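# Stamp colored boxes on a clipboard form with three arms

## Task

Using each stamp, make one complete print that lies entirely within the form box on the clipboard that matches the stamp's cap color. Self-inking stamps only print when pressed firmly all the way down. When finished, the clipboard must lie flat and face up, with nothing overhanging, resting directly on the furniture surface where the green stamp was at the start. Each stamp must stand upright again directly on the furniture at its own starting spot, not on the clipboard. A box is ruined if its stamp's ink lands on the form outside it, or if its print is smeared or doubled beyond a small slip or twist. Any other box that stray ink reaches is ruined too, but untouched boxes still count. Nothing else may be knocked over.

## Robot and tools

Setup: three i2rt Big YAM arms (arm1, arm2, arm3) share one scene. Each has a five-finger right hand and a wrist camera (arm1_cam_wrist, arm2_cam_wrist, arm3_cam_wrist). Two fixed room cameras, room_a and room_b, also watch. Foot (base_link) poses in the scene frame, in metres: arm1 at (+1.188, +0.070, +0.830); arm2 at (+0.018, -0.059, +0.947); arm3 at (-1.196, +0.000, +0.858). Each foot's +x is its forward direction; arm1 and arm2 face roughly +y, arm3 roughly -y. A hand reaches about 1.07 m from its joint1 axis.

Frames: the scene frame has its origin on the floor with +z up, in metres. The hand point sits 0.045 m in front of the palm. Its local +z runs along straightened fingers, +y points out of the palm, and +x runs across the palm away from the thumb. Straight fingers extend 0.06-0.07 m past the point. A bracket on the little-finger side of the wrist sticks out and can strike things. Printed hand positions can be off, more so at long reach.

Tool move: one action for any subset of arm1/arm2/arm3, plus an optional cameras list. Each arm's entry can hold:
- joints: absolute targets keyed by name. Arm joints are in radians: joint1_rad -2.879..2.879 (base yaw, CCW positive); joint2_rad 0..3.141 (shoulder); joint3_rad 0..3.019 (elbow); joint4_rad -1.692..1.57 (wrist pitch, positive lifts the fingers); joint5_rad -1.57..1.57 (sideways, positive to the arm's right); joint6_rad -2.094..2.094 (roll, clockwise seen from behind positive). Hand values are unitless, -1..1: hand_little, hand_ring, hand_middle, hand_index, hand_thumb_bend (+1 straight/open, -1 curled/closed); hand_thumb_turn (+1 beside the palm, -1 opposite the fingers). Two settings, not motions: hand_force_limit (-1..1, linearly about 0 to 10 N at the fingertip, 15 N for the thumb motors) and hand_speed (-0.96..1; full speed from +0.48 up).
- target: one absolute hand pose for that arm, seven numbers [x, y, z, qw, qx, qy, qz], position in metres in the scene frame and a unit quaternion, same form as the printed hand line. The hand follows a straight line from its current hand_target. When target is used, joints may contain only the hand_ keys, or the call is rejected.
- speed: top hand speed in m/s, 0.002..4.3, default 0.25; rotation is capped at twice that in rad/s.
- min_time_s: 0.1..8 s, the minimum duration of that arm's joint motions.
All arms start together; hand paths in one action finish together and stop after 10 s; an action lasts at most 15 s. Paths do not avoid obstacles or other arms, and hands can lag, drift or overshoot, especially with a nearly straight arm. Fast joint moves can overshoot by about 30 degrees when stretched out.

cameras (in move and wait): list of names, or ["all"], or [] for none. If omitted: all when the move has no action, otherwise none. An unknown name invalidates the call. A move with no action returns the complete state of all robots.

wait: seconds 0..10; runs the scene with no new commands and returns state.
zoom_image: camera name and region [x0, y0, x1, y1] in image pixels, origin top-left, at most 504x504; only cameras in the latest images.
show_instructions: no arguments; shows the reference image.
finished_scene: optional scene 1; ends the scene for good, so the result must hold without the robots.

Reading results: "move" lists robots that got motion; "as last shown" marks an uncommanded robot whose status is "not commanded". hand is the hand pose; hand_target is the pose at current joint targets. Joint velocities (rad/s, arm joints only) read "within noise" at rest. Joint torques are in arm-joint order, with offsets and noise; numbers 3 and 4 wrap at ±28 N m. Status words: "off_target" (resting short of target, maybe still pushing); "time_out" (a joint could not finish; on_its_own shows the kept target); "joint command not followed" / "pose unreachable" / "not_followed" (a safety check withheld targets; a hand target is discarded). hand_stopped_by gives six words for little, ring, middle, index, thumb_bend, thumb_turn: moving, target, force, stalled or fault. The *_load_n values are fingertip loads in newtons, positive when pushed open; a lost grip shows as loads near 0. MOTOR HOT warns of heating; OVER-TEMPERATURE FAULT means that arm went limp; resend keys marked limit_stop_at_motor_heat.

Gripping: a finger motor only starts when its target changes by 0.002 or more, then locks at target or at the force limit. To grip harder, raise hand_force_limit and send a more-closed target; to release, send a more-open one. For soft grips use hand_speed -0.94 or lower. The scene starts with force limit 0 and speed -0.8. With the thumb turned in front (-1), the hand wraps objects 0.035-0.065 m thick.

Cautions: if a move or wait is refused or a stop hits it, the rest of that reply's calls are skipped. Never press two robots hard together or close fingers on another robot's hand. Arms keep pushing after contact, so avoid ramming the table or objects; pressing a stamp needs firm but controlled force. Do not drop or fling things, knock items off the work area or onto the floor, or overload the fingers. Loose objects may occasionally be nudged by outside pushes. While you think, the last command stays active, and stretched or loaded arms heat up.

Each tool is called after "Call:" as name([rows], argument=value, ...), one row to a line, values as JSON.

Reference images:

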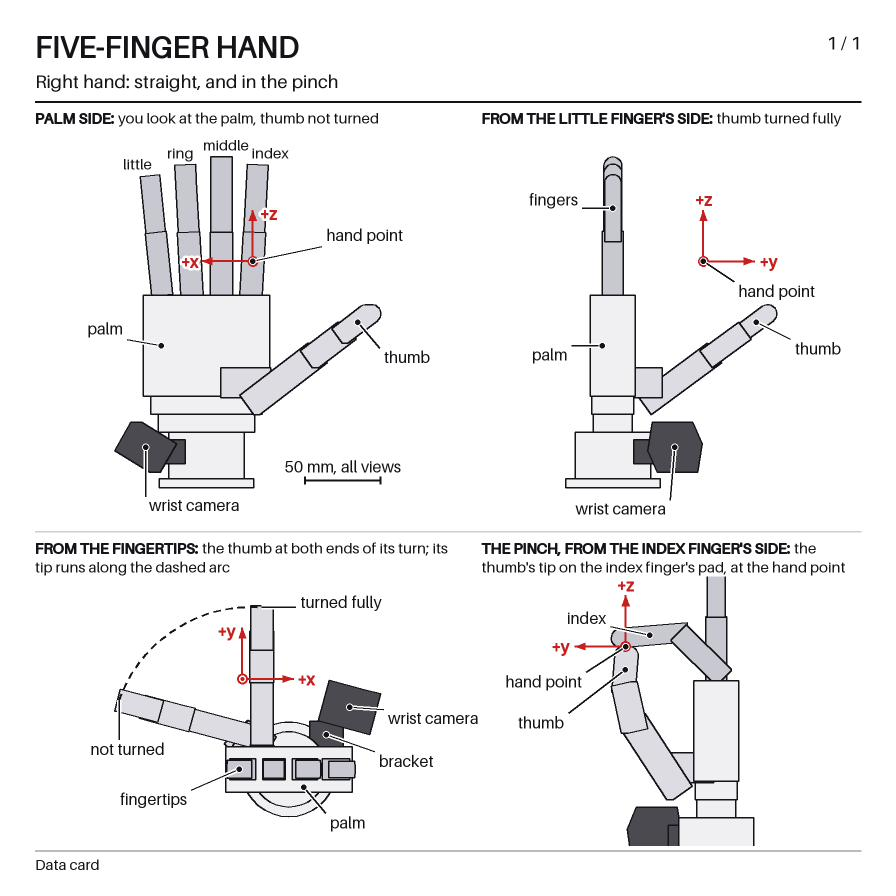

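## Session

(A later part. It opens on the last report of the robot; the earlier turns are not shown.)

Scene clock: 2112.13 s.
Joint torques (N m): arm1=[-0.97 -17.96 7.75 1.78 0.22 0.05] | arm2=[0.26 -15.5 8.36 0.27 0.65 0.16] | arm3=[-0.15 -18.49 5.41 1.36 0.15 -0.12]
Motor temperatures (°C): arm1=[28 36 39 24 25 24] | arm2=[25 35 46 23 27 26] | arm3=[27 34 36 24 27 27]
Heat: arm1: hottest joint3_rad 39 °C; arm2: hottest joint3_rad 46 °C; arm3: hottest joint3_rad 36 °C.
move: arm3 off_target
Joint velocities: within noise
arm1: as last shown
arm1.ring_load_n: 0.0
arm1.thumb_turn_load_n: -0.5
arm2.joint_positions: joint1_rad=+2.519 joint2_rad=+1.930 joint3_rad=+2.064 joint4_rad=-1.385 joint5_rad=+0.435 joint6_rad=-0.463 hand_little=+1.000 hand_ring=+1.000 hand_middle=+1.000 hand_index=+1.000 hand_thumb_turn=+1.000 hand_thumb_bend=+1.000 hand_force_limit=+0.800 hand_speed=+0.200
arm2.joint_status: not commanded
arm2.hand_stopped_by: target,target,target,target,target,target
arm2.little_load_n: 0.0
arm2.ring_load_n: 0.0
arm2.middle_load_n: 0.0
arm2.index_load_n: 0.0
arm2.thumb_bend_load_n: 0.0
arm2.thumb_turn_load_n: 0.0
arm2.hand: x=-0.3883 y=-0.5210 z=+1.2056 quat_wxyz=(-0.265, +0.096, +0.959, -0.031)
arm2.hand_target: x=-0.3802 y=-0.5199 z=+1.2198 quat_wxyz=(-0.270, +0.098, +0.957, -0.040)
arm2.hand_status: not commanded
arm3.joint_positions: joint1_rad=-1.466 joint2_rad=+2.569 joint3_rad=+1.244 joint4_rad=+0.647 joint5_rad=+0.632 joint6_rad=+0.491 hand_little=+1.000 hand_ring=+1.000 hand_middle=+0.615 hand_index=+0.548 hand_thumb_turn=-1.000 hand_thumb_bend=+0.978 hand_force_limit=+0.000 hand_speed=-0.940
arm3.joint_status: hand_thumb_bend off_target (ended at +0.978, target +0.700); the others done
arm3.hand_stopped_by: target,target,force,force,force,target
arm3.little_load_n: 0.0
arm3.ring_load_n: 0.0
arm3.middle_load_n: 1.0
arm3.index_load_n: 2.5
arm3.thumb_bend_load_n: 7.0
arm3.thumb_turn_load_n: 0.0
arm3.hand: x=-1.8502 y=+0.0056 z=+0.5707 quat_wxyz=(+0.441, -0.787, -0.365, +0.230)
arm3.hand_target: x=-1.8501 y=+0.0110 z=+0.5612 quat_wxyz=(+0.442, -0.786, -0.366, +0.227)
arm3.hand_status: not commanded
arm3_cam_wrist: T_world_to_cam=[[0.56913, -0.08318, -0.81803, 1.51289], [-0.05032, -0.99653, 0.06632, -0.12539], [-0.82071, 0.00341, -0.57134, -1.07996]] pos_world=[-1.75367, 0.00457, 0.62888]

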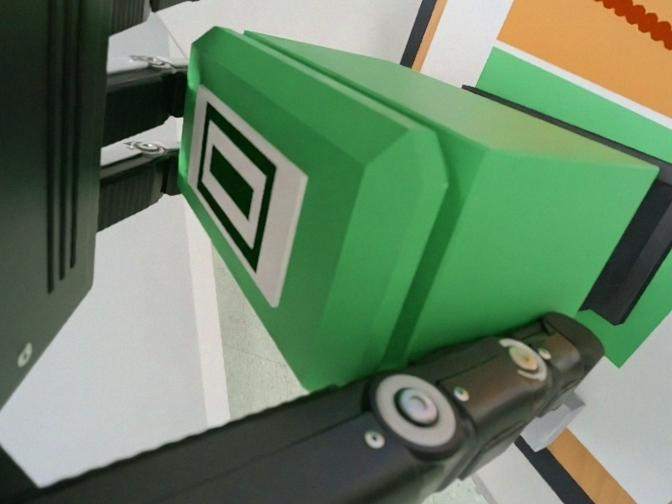

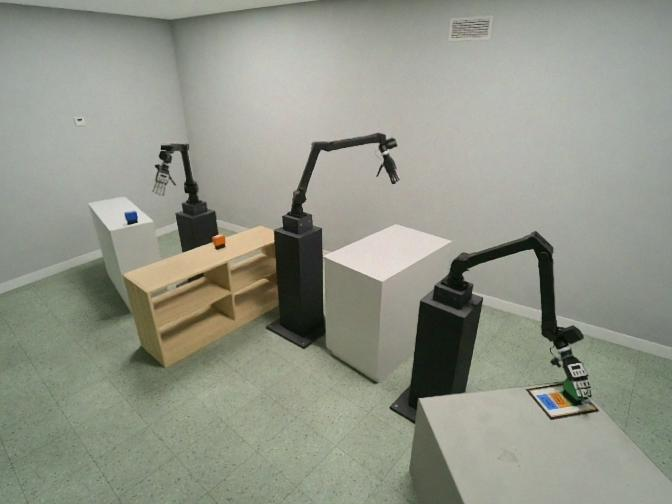

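Call:
move(arm3={"joints":{"hand_force_limit":0.1,"hand_speed":-0.95,"hand_index":0.3,"hand_middle":0.3}})

Call:
move(arm3={"target":[-1.8510,0.0110,0.585,0.4423,-0.7861,-0.3663,0.2271],"speed":0.03})

Call:
move(arm3={"target":[-1.8510,0.0110,0.63,0.4423,-0.7861,-0.3663,0.2271],"speed":0.06}, cameras=["arm3_cam_wrist","room_a"])

Call:
zoom_image(camera="room_a", region=[510, 330, 620, 440])

Scene clock: 2113.93 s.
Joint torques (N m): arm1=[-0.79 -18.32 7.75 1.65 0.22 0.04] | arm2=[0.03 -16.09 8.35 0.36 0.66 0.21] | arm3=[-0.09 -18.55 5.35 1.32 0.15 -0.11]
Motor temperatures (°C): arm1=[28 36 39 24 25 24] | arm2=[25 35 46 23 27 26] | arm3=[27 34 36 24 27 27]
Heat: arm1: hottest joint3_rad 39 °C; arm2: hottest joint3_rad 46 °C; arm3: hottest joint3_rad 36 °C.
move: arm3 off_target
Joint velocities: within noise
arm1, arm2: as last shown
arm1.thumb_bend_load_n: -0.5
arm1.thumb_turn_load_n: 0.0
arm3.joint_positions: joint1_rad=-1.467 joint2_rad=+2.569 joint3_rad=+1.244 joint4_rad=+0.649 joint5_rad=+0.632 joint6_rad=+0.489 hand_little=+1.000 hand_ring=+1.000 hand_middle=+0.561 hand_index=+0.507 hand_thumb_turn=-1.000 hand_thumb_bend=+0.979 hand_force_limit=+0.100 hand_speed=-0.950
arm3.joint_status: hand_middle off_target (ended at +0.561, target +0.300); hand_index off_target (ended at +0.507, target +0.300); the others done
arm3.hand_stopped_by: target,target,force,force,force,target
arm3.little_load_n: 0.0
arm3.ring_load_n: 0.0
arm3.middle_load_n: 6.0
arm3.index_load_n: 4.5
arm3.thumb_bend_load_n: 12.5
arm3.thumb_turn_load_n: 2.5
arm3.hand: x=-1.8508 y=+0.0061 z=+0.5711 quat_wxyz=(+0.441, -0.787, -0.365, +0.230)
arm3.hand_target: x=-1.8501 y=+0.0109 z=+0.5612 quat_wxyz=(+0.442, -0.786, -0.366, +0.227)
arm3.hand_status: not commanded
pictures: none

Scene clock: 2115.23 s.
Joint torques (N m): arm1=[-0.79 -17.9 7.73 1.68 0.24 0.07] | arm2=[-0.26 -15.62 8.36 0.35 0.68 0.14] | arm3=[-0.15 -22.18 3.66 0.68 0.17 -0.11]
Motor temperatures (°C): arm1=[28 36 39 24 25 24] | arm2=[25 35 46 23 27 26] | arm3=[27 34 36 24 27 27]
Heat: arm1: hottest joint3_rad 39 °C; arm2: hottest joint3_rad 46 °C; arm3: hottest joint3_rad 36 °C.
move: arm3 off_target
Joint velocities: within noise
arm1.joint_positions: joint1_rad=+0.733 joint2_rad=+1.666 joint3_rad=+1.869 joint4_rad=-1.366 joint5_rad=+0.359 joint6_rad=-0.626 hand_little=+1.000 hand_ring=+1.000 hand_middle=+1.000 hand_index=+1.000 hand_thumb_turn=+1.000 hand_thumb_bend=+1.000 hand_force_limit=+0.000 hand_speed=-0.300
arm1.joint_status: not commanded
arm1.hand_stopped_by: target,target,target,target,target,target
arm1.little_load_n: 0.0
arm1.ring_load_n: 0.0
arm1.middle_load_n: 0.0
arm1.index_load_n: 0.0
arm1.thumb_bend_load_n: 0.0
arm1.thumb_turn_load_n: 0.0
arm1.hand: x=+0.8474 y=+0.4976 z=+1.1448 quat_wxyz=(-0.210, +0.748, +0.608, +0.163)
arm1.hand_target: x=+0.8500 y=+0.4999 z=+1.1500 quat_wxyz=(-0.219, +0.746, +0.607, +0.163)
arm1.hand_status: not commanded
arm2: as last shown
arm3.joint_positions: joint1_rad=-1.467 joint2_rad=+2.554 joint3_rad=+1.230 joint4_rad=+0.641 joint5_rad=+0.631 joint6_rad=+0.489 hand_little=+1.000 hand_ring=+1.000 hand_middle=+0.561 hand_index=+0.507 hand_thumb_turn=-1.000 hand_thumb_bend=+0.978 hand_force_limit=+0.100 hand_speed=-0.950
arm3.joint_status: not commanded
arm3.hand_stopped_by: target,target,force,force,force,target
arm3.little_load_n: 0.0
arm3.ring_load_n: 0.0
arm3.middle_load_n: 0.5
arm3.index_load_n: 1.5
arm3.thumb_bend_load_n: 5.0
arm3.thumb_turn_load_n: 0.5
arm3.hand: x=-1.8475 y=+0.0063 z=+0.5751 quat_wxyz=(+0.440, -0.788, -0.366, +0.228)
arm3.hand_target: x=-1.8511 y=+0.0109 z=+0.5849 quat_wxyz=(+0.443, -0.786, -0.366, +0.227)
arm3.hand_status: off_target (0.012 m and 0.3 deg from the pose sent, 0.015 m and 0.5 deg at the start)
pictures: none

Scene clock: 2116.60 s.
Joint torques (N m): arm1=[-0.56 -18.2 7.72 1.74 0.22 0.08] | arm2=[-0.21 -16.15 8.35 0.29 0.65 0.16] | arm3=[-0.09 -21.42 4.31 0.69 0.18 -0.11]
Motor temperatures (°C): arm1=[28 36 39 24 25 24] | arm2=[25 35 46 23 27 26] | arm3=[27 34 36 24 27 27]
Heat: arm1: hottest joint3_rad 39 °C; arm2: hottest joint3_rad 46 °C; arm3: hottest joint3_rad 36 °C.
move: arm3 done
Joint velocities: within noise
arm1, arm2: as last shown
arm2.ring_load_n: -0.5
arm3.joint_positions: joint1_rad=-1.467 joint2_rad=+2.434 joint3_rad=+1.170 joint4_rad=+0.584 joint5_rad=+0.631 joint6_rad=+0.489 hand_little=+1.000 hand_ring=+1.000 hand_middle=+0.560 hand_index=+0.507 hand_thumb_turn=-1.000 hand_thumb_bend=+0.976 hand_force_limit=+0.100 hand_speed=-0.950
arm3.joint_status: not commanded
arm3.hand_stopped_by: target,target,force,force,force,target
arm3.little_load_n: 0.0
arm3.ring_load_n: 0.0
arm3.middle_load_n: 0.0
arm3.index_load_n: 0.0
arm3.thumb_bend_load_n: 0.0
arm3.thumb_turn_load_n: 0.0
arm3.hand: x=-1.8493 y=+0.0063 z=+0.6230 quat_wxyz=(+0.440, -0.787, -0.366, +0.229)
arm3.hand_target: x=-1.8511 y=+0.0111 z=+0.6300 quat_wxyz=(+0.443, -0.786, -0.366, +0.227)
arm3.hand_status: done (0.009 m and 0.4 deg from the pose sent, 0.055 m and 0.3 deg at the start)
arm3_cam_wrist: T_world_to_cam=[[0.57112, -0.08252, -0.81671, 1.55809], [-0.05003, -0.99658, 0.06571, -0.12722], [-0.81934, 0.00334, -0.57329, -1.04553]] pos_world=[-1.75286, 0.00527, 0.68147]

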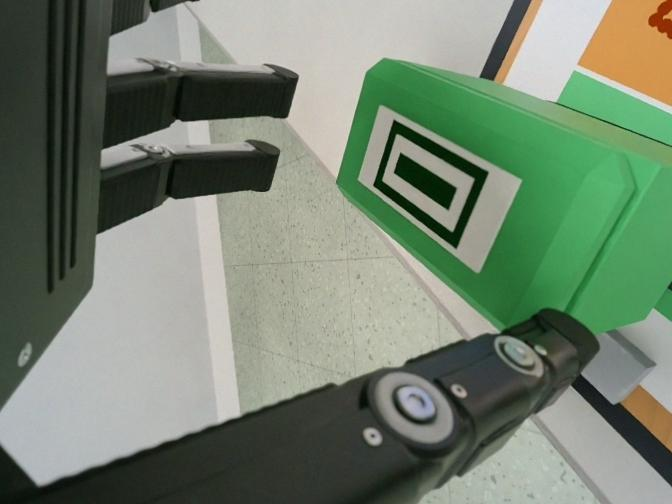

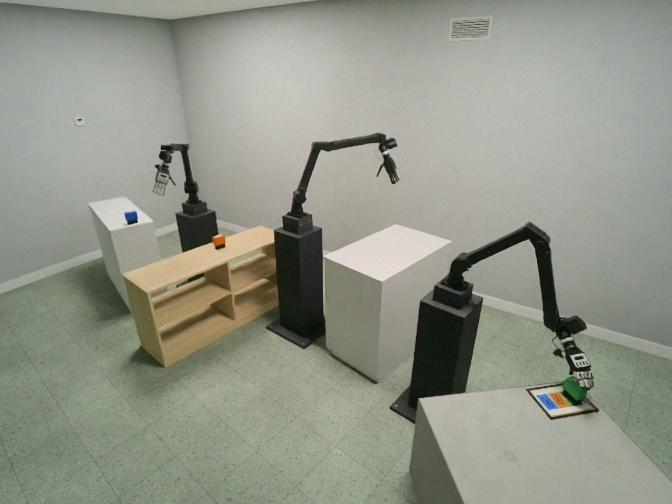

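Scaled by 4.582 from the camera's image (finer frame: 960x720).

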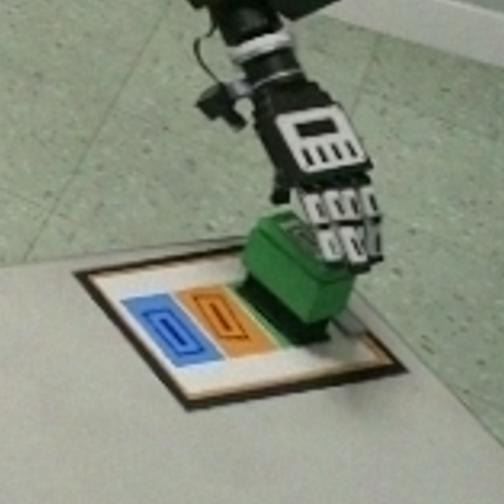

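Call:
zoom_image(camera="room_a", region=[550, 370, 600, 420])

Scaled by 10.080 from the camera's image (finer frame: 960x720).

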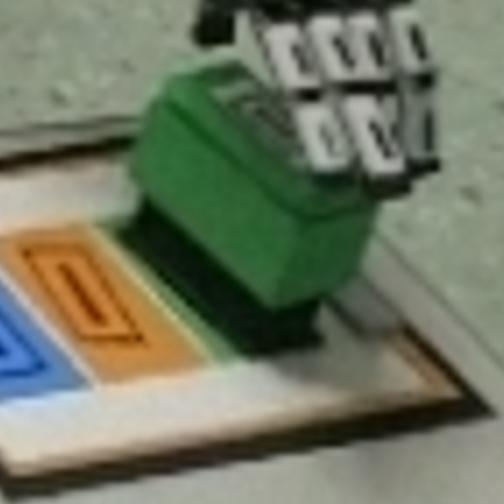

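Call:
move(arm3={"target":[-1.8445,0.0130,0.655,0.4287,-0.7718,-0.4104,0.2280],"speed":0.06,"joints":{"hand_index":0.9,"hand_middle":0.9,"hand_thumb_bend":1.0,"hand_speed":-0.3}})

Call:
move(arm3={"target":[-1.8445,0.0130,0.615,0.4287,-0.7718,-0.4104,0.2280],"speed":0.06}, cameras=["arm3_cam_wrist"])

Scene clock: 2127.17 s.
Joint torques (N m): arm1=[-0.91 -18.2 7.72 1.74 0.22 0.08] | arm2=[0.03 -15.74 8.18 0.38 0.65 0.13] | arm3=[-0.32 -21.13 4.57 0.73 0.11 -0.16]
Motor temperatures (°C): arm1=[28 36 39 24 25 24] | arm2=[25 35 46 23 27 26] | arm3=[27 34 35 24 26 27]
Heat: arm1: hottest joint3_rad 39 °C; arm2: hottest joint3_rad 46 °C; arm3: hottest joint3_rad 35 °C.
move: arm3 done
Joint velocities: within noise
arm1, arm2: as last shown
arm2.ring_load_n: 0.0
arm3.joint_positions: joint1_rad=-1.485 joint2_rad=+2.355 joint3_rad=+1.121 joint4_rad=+0.561 joint5_rad=+0.552 joint6_rad=+0.404 hand_little=+1.000 hand_ring=+1.000 hand_middle=+0.900 hand_index=+0.900 hand_thumb_turn=-1.000 hand_thumb_bend=+1.000 hand_force_limit=+0.100 hand_speed=-0.300
arm3.joint_status: all done
arm3.hand_stopped_by: target,target,target,target,target,target
arm3.little_load_n: 0.0
arm3.ring_load_n: 0.0
arm3.middle_load_n: 0.0
arm3.index_load_n: 0.0
arm3.thumb_bend_load_n: 0.0
arm3.thumb_turn_load_n: 0.0
arm3.hand: x=-1.8430 y=+0.0065 z=+0.6475 quat_wxyz=(+0.426, -0.773, -0.410, +0.230)
arm3.hand_target: x=-1.8446 y=+0.0130 z=+0.6550 quat_wxyz=(+0.429, -0.772, -0.410, +0.228)
arm3.hand_status: done (0.010 m and 0.4 deg from the pose sent, 0.033 m and 5.6 deg at the start)
pictures: none

Scene clock: 2128.63 s.
Joint torques (N m): arm1=[-0.73 -17.73 7.64 1.76 0.24 0.08] | arm2=[0.26 -16.03 8.43 0.21 0.65 0.12] | arm3=[-0.32 -18.32 6.19 1.47 0.11 -0.13]
Motor temperatures (°C): arm1=[28 36 39 24 25 24] | arm2=[25 35 46 23 27 26] | arm3=[27 34 35 24 26 27]
Heat: arm1: hottest joint3_rad 39 °C; arm2: hottest joint3_rad 46 °C; arm3: hottest joint3_rad 35 °C.
move: arm3 done
Joint velocities: within noise
arm1, arm2: as last shown
arm1.middle_load_n: 0.5
arm3.joint_positions: joint1_rad=-1.485 joint2_rad=+2.421 joint3_rad=+1.141 joint4_rad=+0.599 joint5_rad=+0.552 joint6_rad=+0.404 hand_little=+1.000 hand_ring=+1.000 hand_middle=+0.900 hand_index=+0.900 hand_thumb_turn=-1.000 hand_thumb_bend=+1.000 hand_force_limit=+0.100 hand_speed=-0.300
arm3.joint_status: not commanded
arm3.hand_stopped_by: target,target,target,target,target,target
arm3.little_load_n: 0.0
arm3.ring_load_n: 0.0
arm3.middle_load_n: 0.0
arm3.index_load_n: -0.5
arm3.thumb_bend_load_n: 0.0
arm3.thumb_turn_load_n: 0.0
arm3.hand: x=-1.8383 y=+0.0069 z=+0.6192 quat_wxyz=(+0.424, -0.774, -0.412, +0.227)
arm3.hand_target: x=-1.8442 y=+0.0130 z=+0.6152 quat_wxyz=(+0.429, -0.772, -0.410, +0.228)
arm3.hand_status: done (0.010 m and 0.6 deg from the pose sent, 0.033 m and 0.4 deg at the start)
arm3_cam_wrist: T_world_to_cam=[[0.61585, -0.02246, -0.78754, 1.61253], [0.03454, -0.99786, 0.05546, 0.03595], [-0.78711, -0.06135, -0.61376, -0.954]] pos_world=[-1.74522, 0.01355, 0.68242]

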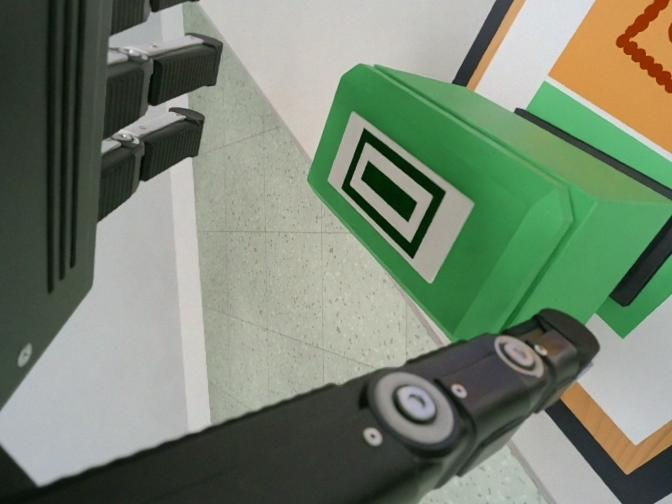

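Call:
move(arm3={"target":[-1.8445,0.0130,0.585,0.4287,-0.7718,-0.4104,0.2280],"speed":0.05})

Call:
move(arm3={"target":[-1.8445,0.0130,0.559,0.4287,-0.7718,-0.4104,0.2280],"speed":0.04}, cameras=["arm3_cam_wrist"])

Scene clock: 2131.30 s.
Joint torques (N m): arm1=[-0.38 -17.96 7.73 1.66 0.23 0.07] | arm2=[0.21 -15.56 8.31 0.16 0.66 0.13] | arm3=[-0.32 -18.37 5.82 1.48 0.11 -0.13]
Motor temperatures (°C): arm1=[28 36 39 24 25 24] | arm2=[25 35 46 23 27 26] | arm3=[27 34 35 24 26 27]
Heat: arm1: hottest joint3_rad 39 °C; arm2: hottest joint3_rad 46 °C; arm3: hottest joint3_rad 35 °C.
move: arm3 done
Joint velocities: within noise
arm1, arm2: as last shown
arm1.middle_load_n: 0.0
arm2.index_load_n: 0.5
arm3.joint_positions: joint1_rad=-1.485 joint2_rad=+2.496 joint3_rad=+1.181 joint4_rad=+0.636 joint5_rad=+0.552 joint6_rad=+0.404 hand_little=+1.000 hand_ring=+1.000 hand_middle=+0.900 hand_index=+0.900 hand_thumb_turn=-1.000 hand_thumb_bend=+1.000 hand_force_limit=+0.100 hand_speed=-0.300
arm3.joint_status: not commanded
arm3.hand_stopped_by: target,target,target,target,target,target
arm3.little_load_n: 0.0
arm3.ring_load_n: 0.0
arm3.middle_load_n: 0.0
arm3.index_load_n: 0.0
arm3.thumb_bend_load_n: 0.0
arm3.thumb_turn_load_n: 0.0
arm3.hand: x=-1.8401 y=+0.0067 z=+0.5912 quat_wxyz=(+0.425, -0.774, -0.411, +0.228)
arm3.hand_target: x=-1.8441 y=+0.0130 z=+0.5851 quat_wxyz=(+0.429, -0.772, -0.410, +0.228)
arm3.hand_status: done (0.010 m and 0.5 deg from the pose sent, 0.035 m and 0.6 deg at the start)
pictures: none

Scene clock: 2132.53 s.
Joint torques (N m): arm1=[-0.73 -17.96 7.72 1.62 0.22 0.07] | arm2=[0.26 -15.79 8.32 0.35 0.68 0.14] | arm3=[-0.32 -18.43 5.55 1.47 0.11 -0.13]
Motor temperatures (°C): arm1=[28 36 39 24 25 24] | arm2=[25 35 46 23 27 26] | arm3=[27 34 35 24 26 27]
Heat: arm1: hottest joint3_rad 39 °C; arm2: hottest joint3_rad 46 °C; arm3: hottest joint3_rad 35 °C.
move: arm3 done
Joint velocities: within noise
arm1, arm2: as last shown
arm2.index_load_n: 0.0
arm3.joint_positions: joint1_rad=-1.485 joint2_rad=+2.561 joint3_rad=+1.220 joint4_rad=+0.663 joint5_rad=+0.552 joint6_rad=+0.404 hand_little=+1.000 hand_ring=+1.000 hand_middle=+0.900 hand_index=+0.900 hand_thumb_turn=-1.000 hand_thumb_bend=+1.000 hand_force_limit=+0.100 hand_speed=-0.300
arm3.joint_status: not commanded
arm3.hand_stopped_by: target,target,target,target,target,target
arm3.little_load_n: 0.0
arm3.ring_load_n: 0.0
arm3.middle_load_n: 0.0
arm3.index_load_n: 0.0
arm3.thumb_bend_load_n: 0.0
arm3.thumb_turn_load_n: 0.0
arm3.hand: x=-1.8416 y=+0.0066 z=+0.5666 quat_wxyz=(+0.425, -0.773, -0.411, +0.229)
arm3.hand_target: x=-1.8441 y=+0.0130 z=+0.5593 quat_wxyz=(+0.429, -0.772, -0.410, +0.228)
arm3.hand_status: done (0.010 m and 0.4 deg from the pose sent, 0.033 m and 0.5 deg at the start)
arm3_cam_wrist: T_world_to_cam=[[0.61196, -0.02276, -0.79056, 1.56762], [0.03479, -0.99784, 0.05566, 0.03911], [-0.79012, -0.06156, -0.60985, -0.99662]] pos_world=[-1.74813, 0.01335, 0.62933]

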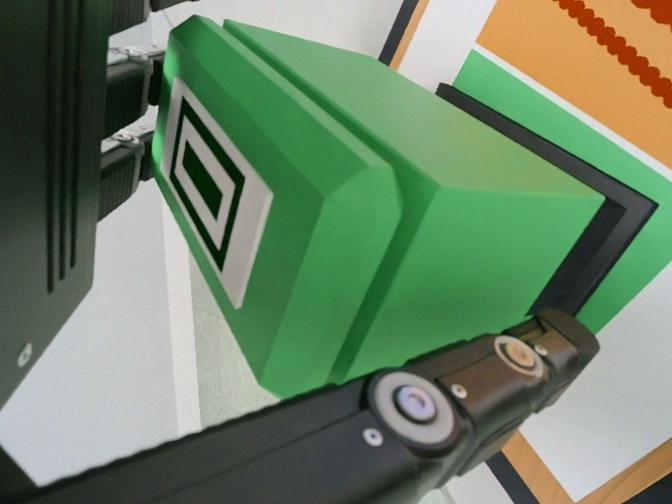

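Call:
move(arm3={"joints":{"hand_force_limit":-0.85,"hand_speed":-0.94,"hand_index":0.4,"hand_middle":0.4}})

Call:
move(arm3={"joints":{"hand_force_limit":0.0,"hand_speed":-0.94,"hand_thumb_bend":0.7}})

Call:
move(arm3={"joints":{"hand_force_limit":0.2,"hand_speed":-0.95,"hand_index":0.3,"hand_middle":0.3}}, cameras=["arm3_cam_wrist"])

Scene clock: 2137.00 s.
Joint torques (N m): arm1=[-0.56 -18.02 7.73 1.66 0.19 0.08] | arm2=[-0.38 -15.56 8.32 0.18 0.69 0.11] | arm3=[-0.09 -18.55 4.85 1.21 0.11 -0.13]
Motor temperatures (°C): arm1=[28 36 39 24 25 24] | arm2=[25 35 46 23 27 26] | arm3=[27 33 35 24 26 27]
Heat: arm1: hottest joint3_rad 39 °C; arm2: hottest joint3_rad 46 °C; arm3: hottest joint3_rad 35 °C.
move: arm3 off_target
Joint velocities: within noise
arm1: as last shown
arm2.joint_positions: joint1_rad=+2.519 joint2_rad=+1.930 joint3_rad=+2.064 joint4_rad=-1.385 joint5_rad=+0.435 joint6_rad=-0.463 hand_little=+1.000 hand_ring=+1.000 hand_middle=+1.000 hand_index=+1.000 hand_thumb_turn=+1.000 hand_thumb_bend=+1.000 hand_force_limit=+0.800 hand_speed=+0.200
arm2.joint_status: not commanded
arm2.hand_stopped_by: target,target,target,target,target,target
arm2.little_load_n: 0.0
arm2.ring_load_n: 0.0
arm2.middle_load_n: 0.0
arm2.index_load_n: 0.0
arm2.thumb_bend_load_n: 0.0
arm2.thumb_turn_load_n: 0.0
arm2.hand: x=-0.3883 y=-0.5210 z=+1.2056 quat_wxyz=(-0.265, +0.096, +0.959, -0.031)
arm2.hand_target: x=-0.3802 y=-0.5199 z=+1.2198 quat_wxyz=(-0.270, +0.098, +0.957, -0.040)
arm2.hand_status: not commanded
arm3.joint_positions: joint1_rad=-1.488 joint2_rad=+2.561 joint3_rad=+1.229 joint4_rad=+0.671 joint5_rad=+0.552 joint6_rad=+0.404 hand_little=+1.000 hand_ring=+1.000 hand_middle=+0.540 hand_index=+0.534 hand_thumb_turn=-1.000 hand_thumb_bend=+1.000 hand_force_limit=-0.850 hand_speed=-0.940
arm3.joint_status: hand_middle off_target (ended at +0.540, target +0.400); hand_index off_target (ended at +0.534, target +0.400); the others done
arm3.hand_stopped_by: target,target,force,force,target,target
arm3.little_load_n: 0.0
arm3.ring_load_n: 0.0
arm3.middle_load_n: 0.5
arm3.index_load_n: 0.5
arm3.thumb_bend_load_n: 0.5
arm3.thumb_turn_load_n: 0.0
arm3.hand: x=-1.8483 y=+0.0080 z=+0.5704 quat_wxyz=(+0.429, -0.772, -0.406, +0.235)
arm3.hand_target: x=-1.8443 y=+0.0129 z=+0.5594 quat_wxyz=(+0.429, -0.772, -0.410, +0.228)
arm3.hand_status: not commanded
pictures: none

Scene clock: 2138.43 s.
Joint torques (N m): arm1=[-0.85 -18.2 7.77 1.69 0.23 0.06] | arm2=[-0.03 -15.33 8.35 0.25 0.63 0.14] | arm3=[-0.09 -18.61 4.85 1.22 0.11 -0.13]
Motor temperatures (°C): arm1=[28 36 39 24 25 24] | arm2=[25 35 46 23 27 26] | arm3=[27 33 35 24 26 27]
Heat: arm1: hottest joint3_rad 39 °C; arm2: hottest joint3_rad 46 °C; arm3: hottest joint3_rad 35 °C.
move: arm3 off_target
Joint velocities: arm1=[within noise] | arm2=[within noise] | arm3=[0.005 -0.005 -0.002 -0.007 -0.154 -0.007]
arm1, arm2: as last shown
arm3.joint_positions: joint1_rad=-1.488 joint2_rad=+2.561 joint3_rad=+1.229 joint4_rad=+0.671 joint5_rad=+0.552 joint6_rad=+0.404 hand_little=+1.000 hand_ring=+1.000 hand_middle=+0.540 hand_index=+0.534 hand_thumb_turn=-1.000 hand_thumb_bend=+0.980 hand_force_limit=+0.000 hand_speed=-0.940
arm3.joint_status: hand_thumb_bend off_target (ended at +0.980, target +0.700); the others done
arm3.hand_stopped_by: target,target,force,force,force,target
arm3.little_load_n: 0.0
arm3.ring_load_n: 0.0
arm3.middle_load_n: 2.0
arm3.index_load_n: 2.0
arm3.thumb_bend_load_n: 7.0
arm3.thumb_turn_load_n: 0.5
arm3.hand: x=-1.8483 y=+0.0080 z=+0.5704 quat_wxyz=(+0.429, -0.772, -0.406, +0.235)
arm3.hand_target: x=-1.8443 y=+0.0129 z=+0.5594 quat_wxyz=(+0.429, -0.772, -0.410, +0.228)
arm3.hand_status: not commanded
pictures: none

Scene clock: 2139.17 s.
Joint torques (N m): arm1=[-0.85 -18.08 7.71 1.77 0.24 0.06] | arm2=[-0.5 -16.03 8.34 0.21 0.67 0.13] | arm3=[0.03 -18.61 4.85 1.17 0.11 -0.13]
Motor temperatures (°C): arm1=[28 36 39 24 25 24] | arm2=[25 35 46 23 27 26] | arm3=[27 33 35 24 26 27]
Heat: arm1: hottest joint3_rad 39 °C; arm2: hottest joint3_rad 46 °C; arm3: hottest joint3_rad 35 °C.
move: arm3 off_target
Joint velocities: within noise
arm1.joint_positions: joint1_rad=+0.733 joint2_rad=+1.666 joint3_rad=+1.869 joint4_rad=-1.366 joint5_rad=+0.359 joint6_rad=-0.626 hand_little=+1.000 hand_ring=+1.000 hand_middle=+1.000 hand_index=+1.000 hand_thumb_turn=+1.000 hand_thumb_bend=+1.000 hand_force_limit=+0.000 hand_speed=-0.300
arm1.joint_status: not commanded
arm1.hand_stopped_by: target,target,target,target,target,target
arm1.little_load_n: 0.0
arm1.ring_load_n: 0.0
arm1.middle_load_n: 0.0
arm1.index_load_n: 0.0
arm1.thumb_bend_load_n: 0.0
arm1.thumb_turn_load_n: 0.0
arm1.hand: x=+0.8474 y=+0.4976 z=+1.1448 quat_wxyz=(-0.210, +0.748, +0.608, +0.163)
arm1.hand_target: x=+0.8500 y=+0.4999 z=+1.1500 quat_wxyz=(-0.219, +0.746, +0.607, +0.163)
arm1.hand_status: not commanded
arm2: as last shown
arm2.middle_load_n: -0.5
arm3.joint_positions: joint1_rad=-1.489 joint2_rad=+2.561 joint3_rad=+1.229 joint4_rad=+0.673 joint5_rad=+0.552 joint6_rad=+0.403 hand_little=+1.000 hand_ring=+1.000 hand_middle=+0.495 hand_index=+0.485 hand_thumb_turn=-1.000 hand_thumb_bend=+0.981 hand_force_limit=+0.200 hand_speed=-0.950
arm3.joint_status: hand_middle off_target (ended at +0.495, target +0.300); hand_index off_target (ended at +0.485, target +0.300); the others done
arm3.hand_stopped_by: target,target,force,force,force,target
arm3.little_load_n: 0.0
arm3.ring_load_n: 0.0
arm3.middle_load_n: 6.0
arm3.index_load_n: 6.5
arm3.thumb_bend_load_n: 12.5
arm3.thumb_turn_load_n: 1.5
arm3.hand: x=-1.8485 y=+0.0088 z=+0.5707 quat_wxyz=(+0.429, -0.772, -0.405, +0.235)
arm3.hand_target: x=-1.8443 y=+0.0130 z=+0.5594 quat_wxyz=(+0.429, -0.772, -0.410, +0.228)
arm3.hand_status: not commanded
arm3_cam_wrist: T_world_to_cam=[[0.59746, -0.02609, -0.80147, 1.55461], [0.03181, -0.99791, 0.0562, 0.03541], [-0.80127, -0.05907, -0.59538, -1.02843]] pos_world=[-1.75399, 0.01516, 0.63168]

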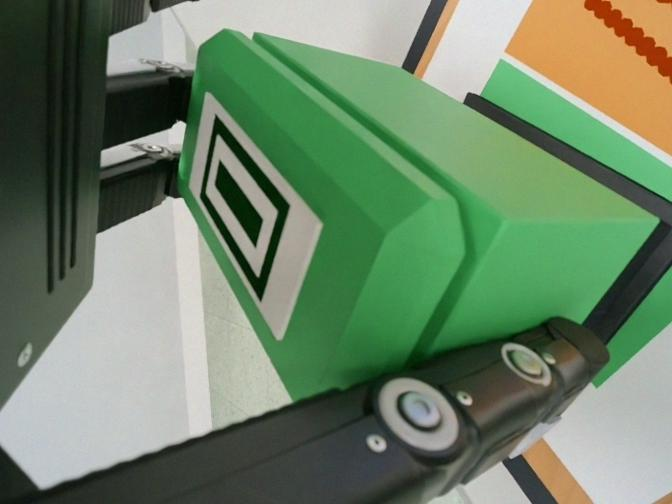

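Call:
move(arm3={"target":[-1.8505,0.0150,0.566,0.4287,-0.7718,-0.4104,0.2280],"speed":0.02})

Call:
move(arm3={"target":[-1.8505,0.0150,0.573,0.4287,-0.7718,-0.4104,0.2280],"speed":0.02})

Scene clock: 2140.80 s.
Joint torques (N m): arm1=[-0.56 -18.26 7.69 1.72 0.24 0.06] | arm2=[0.56 -15.68 8.38 0.38 0.64 0.12] | arm3=[-0.32 -19.78 5.37 0.58 0.04 -0.15]
Motor temperatures (°C): arm1=[28 36 39 24 25 24] | arm2=[25 35 46 23 27 26] | arm3=[27 33 35 24 26 27]
Heat: arm1: hottest joint3_rad 39 °C; arm2: hottest joint3_rad 46 °C; arm3: hottest joint3_rad 35 °C.
move: arm3 done
Joint velocities: within noise
arm1, arm2: as last shown
arm2.middle_load_n: 0.0
arm2.thumb_turn_load_n: 0.5
arm3.joint_positions: joint1_rad=-1.490 joint2_rad=+2.561 joint3_rad=+1.231 joint4_rad=+0.670 joint5_rad=+0.550 joint6_rad=+0.402 hand_little=+1.000 hand_ring=+1.000 hand_middle=+0.495 hand_index=+0.485 hand_thumb_turn=-1.000 hand_thumb_bend=+0.981 hand_force_limit=+0.200 hand_speed=-0.950
arm3.joint_status: not commanded
arm3.hand_stopped_by: target,target,force,force,force,target
arm3.little_load_n: 0.0
arm3.ring_load_n: 0.0
arm3.middle_load_n: 6.0
arm3.index_load_n: 6.5
arm3.thumb_bend_load_n: 12.5
arm3.thumb_turn_load_n: 2.0
arm3.hand: x=-1.8489 y=+0.0089 z=+0.5706 quat_wxyz=(+0.428, -0.772, -0.406, +0.235)
arm3.hand_target: x=-1.8504 y=+0.0151 z=+0.5662 quat_wxyz=(+0.429, -0.772, -0.410, +0.228)
arm3.hand_status: done (0.008 m and 0.9 deg from the pose sent, 0.008 m and 1.0 deg at the start)
pictures: none

Scene clock: 2141.77 s.
Joint torques (N m): arm1=[-0.97 -18.2 7.76 1.76 0.23 0.06] | arm2=[0.56 -15.56 8.35 0.4 0.65 0.16] | arm3=[-0.26 -21.19 4.48 0.46 0.08 -0.15]
Motor temperatures (°C): arm1=[28 36 39 24 25 24] | arm2=[25 35 46 23 27 26] | arm3=[27 33 35 24 26 27]
Heat: arm1: hottest joint3_rad 39 °C; arm2: hottest joint3_rad 46 °C; arm3: hottest joint3_rad 35 °C.
move: arm3 done
Joint velocities: within noise
arm1, arm2: as last shown
arm2.thumb_turn_load_n: 0.0
arm3.joint_positions: joint1_rad=-1.491 joint2_rad=+2.560 joint3_rad=+1.231 joint4_rad=+0.666 joint5_rad=+0.549 joint6_rad=+0.402 hand_little=+1.000 hand_ring=+1.000 hand_middle=+0.495 hand_index=+0.485 hand_thumb_turn=-1.000 hand_thumb_bend=+0.981 hand_force_limit=+0.200 hand_speed=-0.950
arm3.joint_status: not commanded
arm3.hand_stopped_by: target,target,force,force,force,target
arm3.little_load_n: 0.0
arm3.ring_load_n: 0.0
arm3.middle_load_n: 5.5
arm3.index_load_n: 6.5
arm3.thumb_bend_load_n: 12.0
arm3.thumb_turn_load_n: 2.0
arm3.hand: x=-1.8485 y=+0.0089 z=+0.5703 quat_wxyz=(+0.427, -0.773, -0.407, +0.234)
arm3.hand_target: x=-1.8504 y=+0.0150 z=+0.5730 quat_wxyz=(+0.429, -0.772, -0.410, +0.228)
arm3.hand_status: done (0.007 m and 0.8 deg from the pose sent, 0.007 m and 0.9 deg at the start)
pictures: none

Call:
move(arm3={"target":[-1.8505,0.0150,0.580,0.4287,-0.7718,-0.4104,0.2280],"speed":0.02})

Call:
move(arm3={"joints":{"hand_force_limit":0.2,"hand_speed":-0.95,"hand_index":0.28,"hand_middle":0.28}}, cameras=["arm3_cam_wrist"])

Scene clock: 2143.27 s.
Joint torques (N m): arm1=[-0.73 -18.14 7.69 1.73 0.24 0.05] | arm2=[0.15 -15.68 8.44 0.29 0.68 0.19] | arm3=[-0.26 -22.24 3.62 0.65 0.13 -0.15]
Motor temperatures (°C): arm1=[28 36 39 24 25 24] | arm2=[25 35 46 23 27 26] | arm3=[27 33 35 24 26 27]
Heat: arm1: hottest joint3_rad 39 °C; arm2: hottest joint3_rad 46 °C; arm3: hottest joint3_rad 35 °C.
move: arm3 off_target
Joint velocities: within noise
arm1, arm2: as last shown
arm3.joint_positions: joint1_rad=-1.491 joint2_rad=+2.555 joint3_rad=+1.231 joint4_rad=+0.653 joint5_rad=+0.548 joint6_rad=+0.402 hand_little=+1.000 hand_ring=+1.000 hand_middle=+0.495 hand_index=+0.485 hand_thumb_turn=-1.000 hand_thumb_bend=+0.981 hand_force_limit=+0.200 hand_speed=-0.950
arm3.joint_status: not commanded
arm3.hand_stopped_by: target,target,force,force,force,target
arm3.little_load_n: 0.0
arm3.ring_load_n: 0.0
arm3.middle_load_n: 5.5
arm3.index_load_n: 6.5
arm3.thumb_bend_load_n: 12.0
arm3.thumb_turn_load_n: 2.5
arm3.hand: x=-1.8480 y=+0.0091 z=+0.5710 quat_wxyz=(+0.426, -0.774, -0.409, +0.231)
arm3.hand_target: x=-1.8505 y=+0.0151 z=+0.5798 quat_wxyz=(+0.429, -0.772, -0.410, +0.228)
arm3.hand_status: off_target (0.011 m and 0.5 deg from the pose sent, 0.012 m and 0.8 deg at the start)
pictures: none

Scene clock: 2143.67 s.
Joint torques (N m): arm1=[-0.73 -17.96 7.82 1.72 0.22 0.06] | arm2=[-0.15 -15.56 8.34 0.29 0.66 0.14] | arm3=[-0.26 -22.18 3.62 0.65 0.13 -0.15]
Motor temperatures (°C): arm1=[28 36 39 24 25 24] | arm2=[25 35 46 23 27 26] | arm3=[27 33 35 24 26 27]
Heat: arm1: hottest joint3_rad 39 °C; arm2: hottest joint3_rad 46 °C; arm3: hottest joint3_rad 35 °C.
move: arm3 off_target
Joint velocities: within noise
arm1, arm2: as last shown
arm3.joint_positions: joint1_rad=-1.491 joint2_rad=+2.555 joint3_rad=+1.231 joint4_rad=+0.653 joint5_rad=+0.548 joint6_rad=+0.402 hand_little=+1.000 hand_ring=+1.000 hand_middle=+0.492 hand_index=+0.485 hand_thumb_turn=-1.000 hand_thumb_bend=+0.981 hand_force_limit=+0.200 hand_speed=-0.950
arm3.joint_status: hand_middle off_target (ended at +0.492, target +0.280); hand_index off_target (ended at +0.485, target +0.280); the others done
arm3.hand_stopped_by: target,target,force,force,force,target
arm3.little_load_n: 0.0
arm3.ring_load_n: 0.0
arm3.middle_load_n: 6.0
arm3.index_load_n: 6.0
arm3.thumb_bend_load_n: 12.5
arm3.thumb_turn_load_n: 2.5
arm3.hand: x=-1.8480 y=+0.0091 z=+0.5710 quat_wxyz=(+0.426, -0.774, -0.409, +0.231)
arm3.hand_target: x=-1.8504 y=+0.0151 z=+0.5798 quat_wxyz=(+0.429, -0.772, -0.410, +0.228)
arm3.hand_status: not commanded
arm3_cam_wrist: T_world_to_cam=[[0.60795, -0.02503, -0.79358, 1.56942], [0.03367, -0.99779, 0.05727, 0.03851], [-0.79326, -0.06154, -0.60576, -1.00702]] pos_world=[-1.75425, 0.01575, 0.63325]

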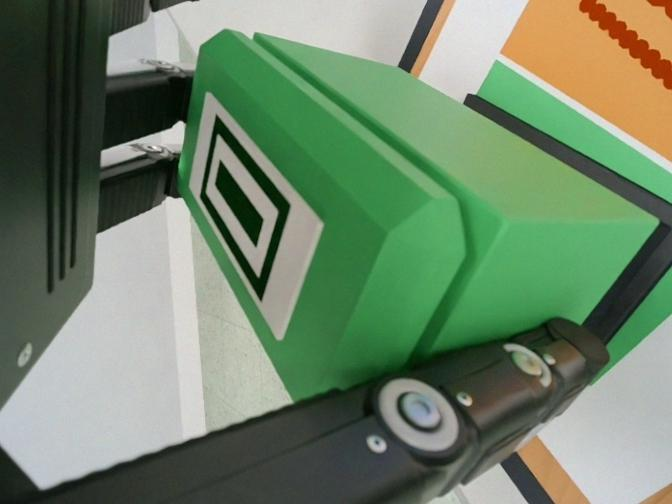

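Grip held. Continue raising.

Call:
move(arm3={"target":[-1.8505,0.0150,0.590,0.4287,-0.7718,-0.4104,0.2280],"speed":0.03})

Call:
move(arm3={"target":[-1.8505,0.0150,0.62,0.4287,-0.7718,-0.4104,0.2280],"speed":0.05}, cameras=["arm3_cam_wrist","room_a"])

Call:
zoom_image(camera="room_a", region=[510, 330, 620, 440])

Scene clock: 2145.33 s.
Joint torques (N m): arm1=[-1.2 -18.14 7.8 1.83 0.23 0.07] | arm2=[0.03 -15.74 8.38 0.25 0.66 0.16] | arm3=[-0.26 -22.83 4.01 0.87 0.17 -0.12]
Motor temperatures (°C): arm1=[28 36 39 24 25 24] | arm2=[25 35 46 23 27 26] | arm3=[27 33 35 24 26 27]
Heat: arm1: hottest joint3_rad 39 °C; arm2: hottest joint3_rad 46 °C; arm3: hottest joint3_rad 35 °C.
move: arm3 off_target
Joint velocities: within noise
arm1, arm2: as last shown
arm3.joint_positions: joint1_rad=-1.491 joint2_rad=+2.540 joint3_rad=+1.211 joint4_rad=+0.636 joint5_rad=+0.547 joint6_rad=+0.399 hand_little=+1.000 hand_ring=+1.000 hand_middle=+0.492 hand_index=+0.485 hand_thumb_turn=-1.000 hand_thumb_bend=+0.981 hand_force_limit=+0.200 hand_speed=-0.950
arm3.joint_status: not commanded
arm3.hand_stopped_by: target,target,force,force,force,target
arm3.little_load_n: 0.0
arm3.ring_load_n: 0.0
arm3.middle_load_n: 6.0
arm3.index_load_n: 6.0
arm3.thumb_bend_load_n: 12.5
arm3.thumb_turn_load_n: 2.5
arm3.hand: x=-1.8398 y=+0.0096 z=+0.5721 quat_wxyz=(+0.422, -0.775, -0.415, +0.222)
arm3.hand_target: x=-1.8504 y=+0.0151 z=+0.5897 quat_wxyz=(+0.429, -0.772, -0.410, +0.228)
arm3.hand_status: off_target (0.022 m and 1.2 deg from the pose sent, 0.020 m and 0.5 deg at the start)
pictures: none

Scene clock: 2146.50 s.
Joint torques (N m): arm1=[-0.91 -17.9 7.76 1.66 0.22 0.06] | arm2=[0.03 -15.97 8.34 0.39 0.64 0.17] | arm3=[-0.26 -22.3 4.4 0.92 0.17 -0.12]
Motor temperatures (°C): arm1=[28 36 39 24 25 24] | arm2=[25 35 46 23 27 26] | arm3=[27 34 35 24 26 27]
Heat: arm1: hottest joint3_rad 39 °C; arm2: hottest joint3_rad 46 °C; arm3: hottest joint3_rad 35 °C.
move: arm3 off_target
Joint velocities: within noise
arm1: as last shown
arm2.joint_positions: joint1_rad=+2.519 joint2_rad=+1.930 joint3_rad=+2.064 joint4_rad=-1.385 joint5_rad=+0.435 joint6_rad=-0.463 hand_little=+1.000 hand_ring=+1.000 hand_middle=+1.000 hand_index=+1.000 hand_thumb_turn=+1.000 hand_thumb_bend=+1.000 hand_force_limit=+0.800 hand_speed=+0.200
arm2.joint_status: not commanded
arm2.hand_stopped_by: target,target,target,target,target,target
arm2.little_load_n: 0.0
arm2.ring_load_n: 0.5
arm2.middle_load_n: 0.0
arm2.index_load_n: 0.0
arm2.thumb_bend_load_n: 0.0
arm2.thumb_turn_load_n: 0.0
arm2.hand: x=-0.3883 y=-0.5210 z=+1.2056 quat_wxyz=(-0.265, +0.096, +0.959, -0.031)
arm2.hand_target: x=-0.3802 y=-0.5199 z=+1.2198 quat_wxyz=(-0.270, +0.098, +0.957, -0.040)
arm2.hand_status: not commanded
arm3.joint_positions: joint1_rad=-1.491 joint2_rad=+2.459 joint3_rad=+1.172 joint4_rad=+0.597 joint5_rad=+0.547 joint6_rad=+0.399 hand_little=+1.000 hand_ring=+1.000 hand_middle=+0.492 hand_index=+0.485 hand_thumb_turn=-1.000 hand_thumb_bend=+0.981 hand_force_limit=+0.200 hand_speed=-0.950
arm3.joint_status: not commanded
arm3.hand_stopped_by: target,target,force,force,force,target
arm3.little_load_n: 0.0
arm3.ring_load_n: 0.0
arm3.middle_load_n: 6.0
arm3.index_load_n: 6.0
arm3.thumb_bend_load_n: 12.5
arm3.thumb_turn_load_n: 2.5
arm3.hand: x=-1.8418 y=+0.0095 z=+0.6045 quat_wxyz=(+0.423, -0.775, -0.414, +0.223)
arm3.hand_target: x=-1.8506 y=+0.0151 z=+0.6200 quat_wxyz=(+0.429, -0.772, -0.410, +0.228)
arm3.hand_status: off_target (0.019 m and 1.1 deg from the pose sent, 0.049 m and 1.2 deg at the start)
arm3_cam_wrist: T_world_to_cam=[[0.62358, -0.02129, -0.78147, 1.61365], [0.03476, -0.99789, 0.05492, 0.0403], [-0.78099, -0.06141, -0.62152, -0.94964]] pos_world=[-1.74929, 0.01625, 0.66859]

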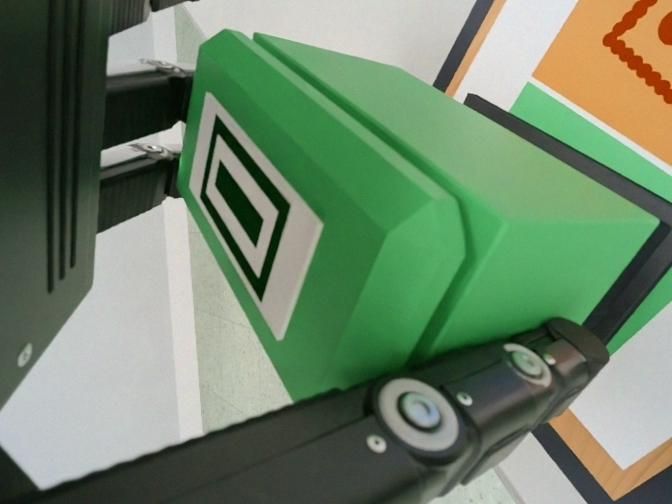

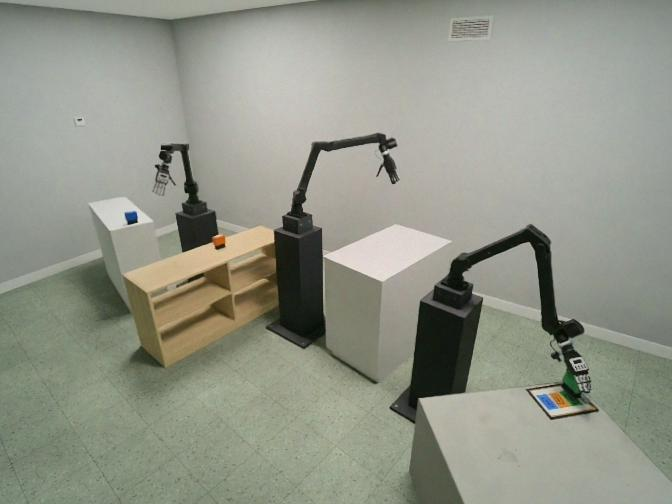

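Scaled by 4.582 from the camera's image (finer frame: 960x720).

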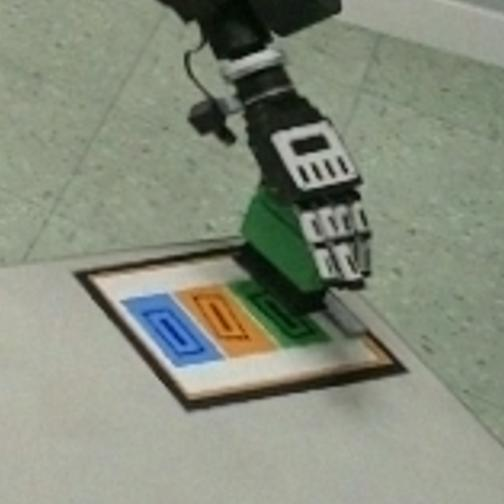

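Call:
move(arm3={"target":[-1.84,0.03,0.69,0.4287,-0.7718,-0.4104,0.2280],"speed":0.1})

Call:
move(arm3={"target":[-1.72,0.28,0.69,0.4188,-0.7558,-0.4360,0.2518],"speed":0.15})

Call:
move(arm3={"target":[-1.677,0.37,0.66,0.4188,-0.7558,-0.4360,0.2518],"speed":0.12}, cameras=["arm3_cam_wrist","room_a"])

Call:
zoom_image(camera="room_a", region=[520, 370, 600, 430])

Scene clock: 2150.07 s.
Joint torques (N m): arm1=[-0.91 -18.55 7.62 1.63 0.21 0.06] | arm2=[0.15 -16.03 8.32 0.4 0.68 0.13] | arm3=[-0.32 -21.19 5.29 0.91 0.15 -0.12]
Motor temperatures (°C): arm1=[28 36 39 24 25 24] | arm2=[25 35 46 23 27 26] | arm3=[27 34 35 24 26 27]
Heat: arm1: hottest joint3_rad 39 °C; arm2: hottest joint3_rad 46 °C; arm3: hottest joint3_rad 35 °C.
move: arm3 off_target
Joint velocities: within noise
arm1, arm2: as last shown
arm1.ring_load_n: 0.5
arm2.ring_load_n: 0.0
arm3.joint_positions: joint1_rad=-1.518 joint2_rad=+2.270 joint3_rad=+1.068 joint4_rad=+0.522 joint5_rad=+0.525 joint6_rad=+0.379 hand_little=+1.000 hand_ring=+1.000 hand_middle=+0.492 hand_index=+0.485 hand_thumb_turn=-1.000 hand_thumb_bend=+0.981 hand_force_limit=+0.200 hand_speed=-0.950
arm3.joint_status: not commanded
arm3.hand_stopped_by: target,target,force,force,force,target
arm3.little_load_n: 0.0
arm3.ring_load_n: 0.0
arm3.middle_load_n: 6.0
arm3.index_load_n: 6.0
arm3.thumb_bend_load_n: 12.5
arm3.thumb_turn_load_n: 2.5
arm3.hand: x=-1.8330 y=+0.0237 z=+0.6754 quat_wxyz=(+0.422, -0.775, -0.414, +0.223)
arm3.hand_target: x=-1.8398 y=+0.0301 z=+0.6897 quat_wxyz=(+0.429, -0.772, -0.410, +0.228)
arm3.hand_status: off_target (0.017 m and 1.1 deg from the pose sent, 0.088 m and 1.1 deg at the start)
pictures: none

Scene clock: 2152.80 s.
Joint torques (N m): arm1=[-0.79 -17.96 7.65 1.73 0.23 0.03] | arm2=[0.5 -15.68 8.34 0.02 0.65 0.16] | arm3=[0.44 -19.6 4.79 1.68 -0.17 -0.11]
Motor temperatures (°C): arm1=[28 36 39 24 25 24] | arm2=[25 35 46 23 27 26] | arm3=[27 34 35 24 26 27]
Heat: arm1: hottest joint3_rad 39 °C; arm2: hottest joint3_rad 46 °C; arm3: hottest joint3_rad 35 °C.
move: arm3 off_target
Joint velocities: within noise
arm1.joint_positions: joint1_rad=+0.733 joint2_rad=+1.666 joint3_rad=+1.869 joint4_rad=-1.366 joint5_rad=+0.359 joint6_rad=-0.626 hand_little=+1.000 hand_ring=+1.000 hand_middle=+1.000 hand_index=+1.000 hand_thumb_turn=+1.000 hand_thumb_bend=+1.000 hand_force_limit=+0.000 hand_speed=-0.300
arm1.joint_status: not commanded
arm1.hand_stopped_by: target,target,target,target,target,target
arm1.little_load_n: 0.0
arm1.ring_load_n: 0.0
arm1.middle_load_n: 0.0
arm1.index_load_n: 0.0
arm1.thumb_bend_load_n: 0.0
arm1.thumb_turn_load_n: 0.0
arm1.hand: x=+0.8474 y=+0.4976 z=+1.1448 quat_wxyz=(-0.210, +0.748, +0.608, +0.163)
arm1.hand_target: x=+0.8500 y=+0.4999 z=+1.1500 quat_wxyz=(-0.219, +0.746, +0.607, +0.163)
arm1.hand_status: not commanded
arm2: as last shown
arm3.joint_positions: joint1_rad=-2.118 joint2_rad=+2.237 joint3_rad=+0.883 joint4_rad=+0.754 joint5_rad=-0.039 joint6_rad=+0.004 hand_little=+1.000 hand_ring=+1.000 hand_middle=+0.492 hand_index=+0.485 hand_thumb_turn=-1.000 hand_thumb_bend=+0.981 hand_force_limit=+0.200 hand_speed=-0.950
arm3.joint_status: not commanded
arm3.hand_stopped_by: target,target,force,force,force,target
arm3.little_load_n: 0.0
arm3.ring_load_n: 0.0
arm3.middle_load_n: 5.5
arm3.index_load_n: 6.0
arm3.thumb_bend_load_n: 12.5
arm3.thumb_turn_load_n: 2.5
arm3.hand: x=-1.7068 y=+0.2710 z=+0.6704 quat_wxyz=(+0.398, -0.769, -0.437, +0.243)
arm3.hand_target: x=-1.7198 y=+0.2798 z=+0.6901 quat_wxyz=(+0.419, -0.756, -0.436, +0.252)
arm3.hand_status: off_target (0.025 m and 3.0 deg from the pose sent, 0.281 m and 4.7 deg at the start)
pictures: none

Scene clock: 2154.40 s.
Joint torques (N m): arm1=[-0.97 -18.49 7.68 1.77 0.23 0.07] | arm2=[0.15 -15.56 8.34 0.2 0.65 0.18] | arm3=[-0.15 -17.2 6.3 1.4 -0.27 -0.09]
Motor temperatures (°C): arm1=[28 36 39 24 25 24] | arm2=[25 35 46 23 27 26] | arm3=[27 34 35 24 26 27]
Heat: arm1: hottest joint3_rad 39 °C; arm2: hottest joint3_rad 46 °C; arm3: hottest joint3_rad 35 °C.
move: arm3 off_target
Joint velocities: within noise
arm1, arm2: as last shown
arm1.little_load_n: -0.5
arm3.joint_positions: joint1_rad=-2.322 joint2_rad=+2.296 joint3_rad=+0.958 joint4_rad=+0.754 joint5_rad=-0.214 joint6_rad=-0.106 hand_little=+1.000 hand_ring=+1.000 hand_middle=+0.492 hand_index=+0.485 hand_thumb_turn=-1.000 hand_thumb_bend=+0.981 hand_force_limit=+0.200 hand_speed=-0.950
arm3.joint_status: not commanded
arm3.hand_stopped_by: target,target,force,force,force,target
arm3.little_load_n: 0.0
arm3.ring_load_n: 0.0
arm3.middle_load_n: 6.0
arm3.index_load_n: 6.0
arm3.thumb_bend_load_n: 12.5
arm3.thumb_turn_load_n: 2.5
arm3.hand: x=-1.6707 y=+0.3604 z=+0.6597 quat_wxyz=(+0.409, -0.762, -0.434, +0.252)
arm3.hand_target: x=-1.6767 y=+0.3699 z=+0.6602 quat_wxyz=(+0.419, -0.756, -0.436, +0.252)
arm3.hand_status: off_target (0.012 m and 1.4 deg from the pose sent, 0.104 m and 3.0 deg at the start)
arm3_cam_wrist: T_world_to_cam=[[0.60631, 0.00185, -0.79523, 1.52945], [0.1065, -0.99118, 0.07889, 0.48308], [-0.78807, -0.13253, -0.60115, -0.75981]] pos_world=[-1.57755, 0.37529, 0.72139]

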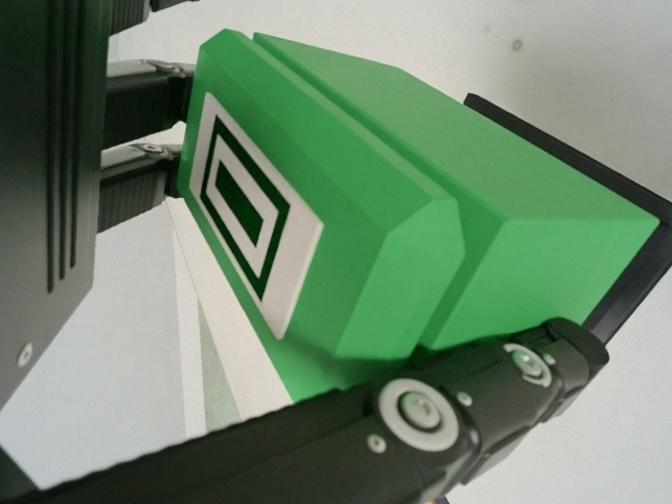

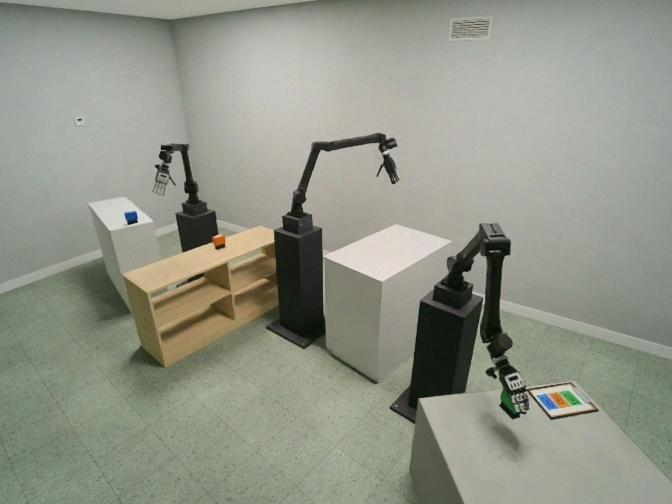

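Scaled by 6.300 from the camera's image (finer frame: 960x720).

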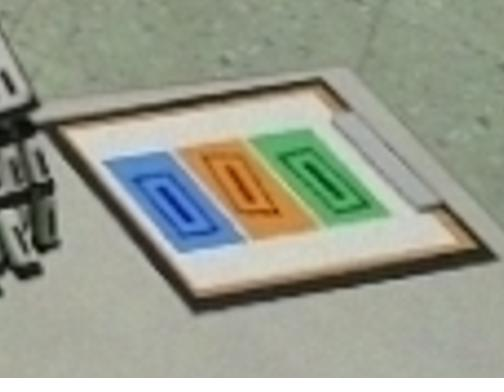

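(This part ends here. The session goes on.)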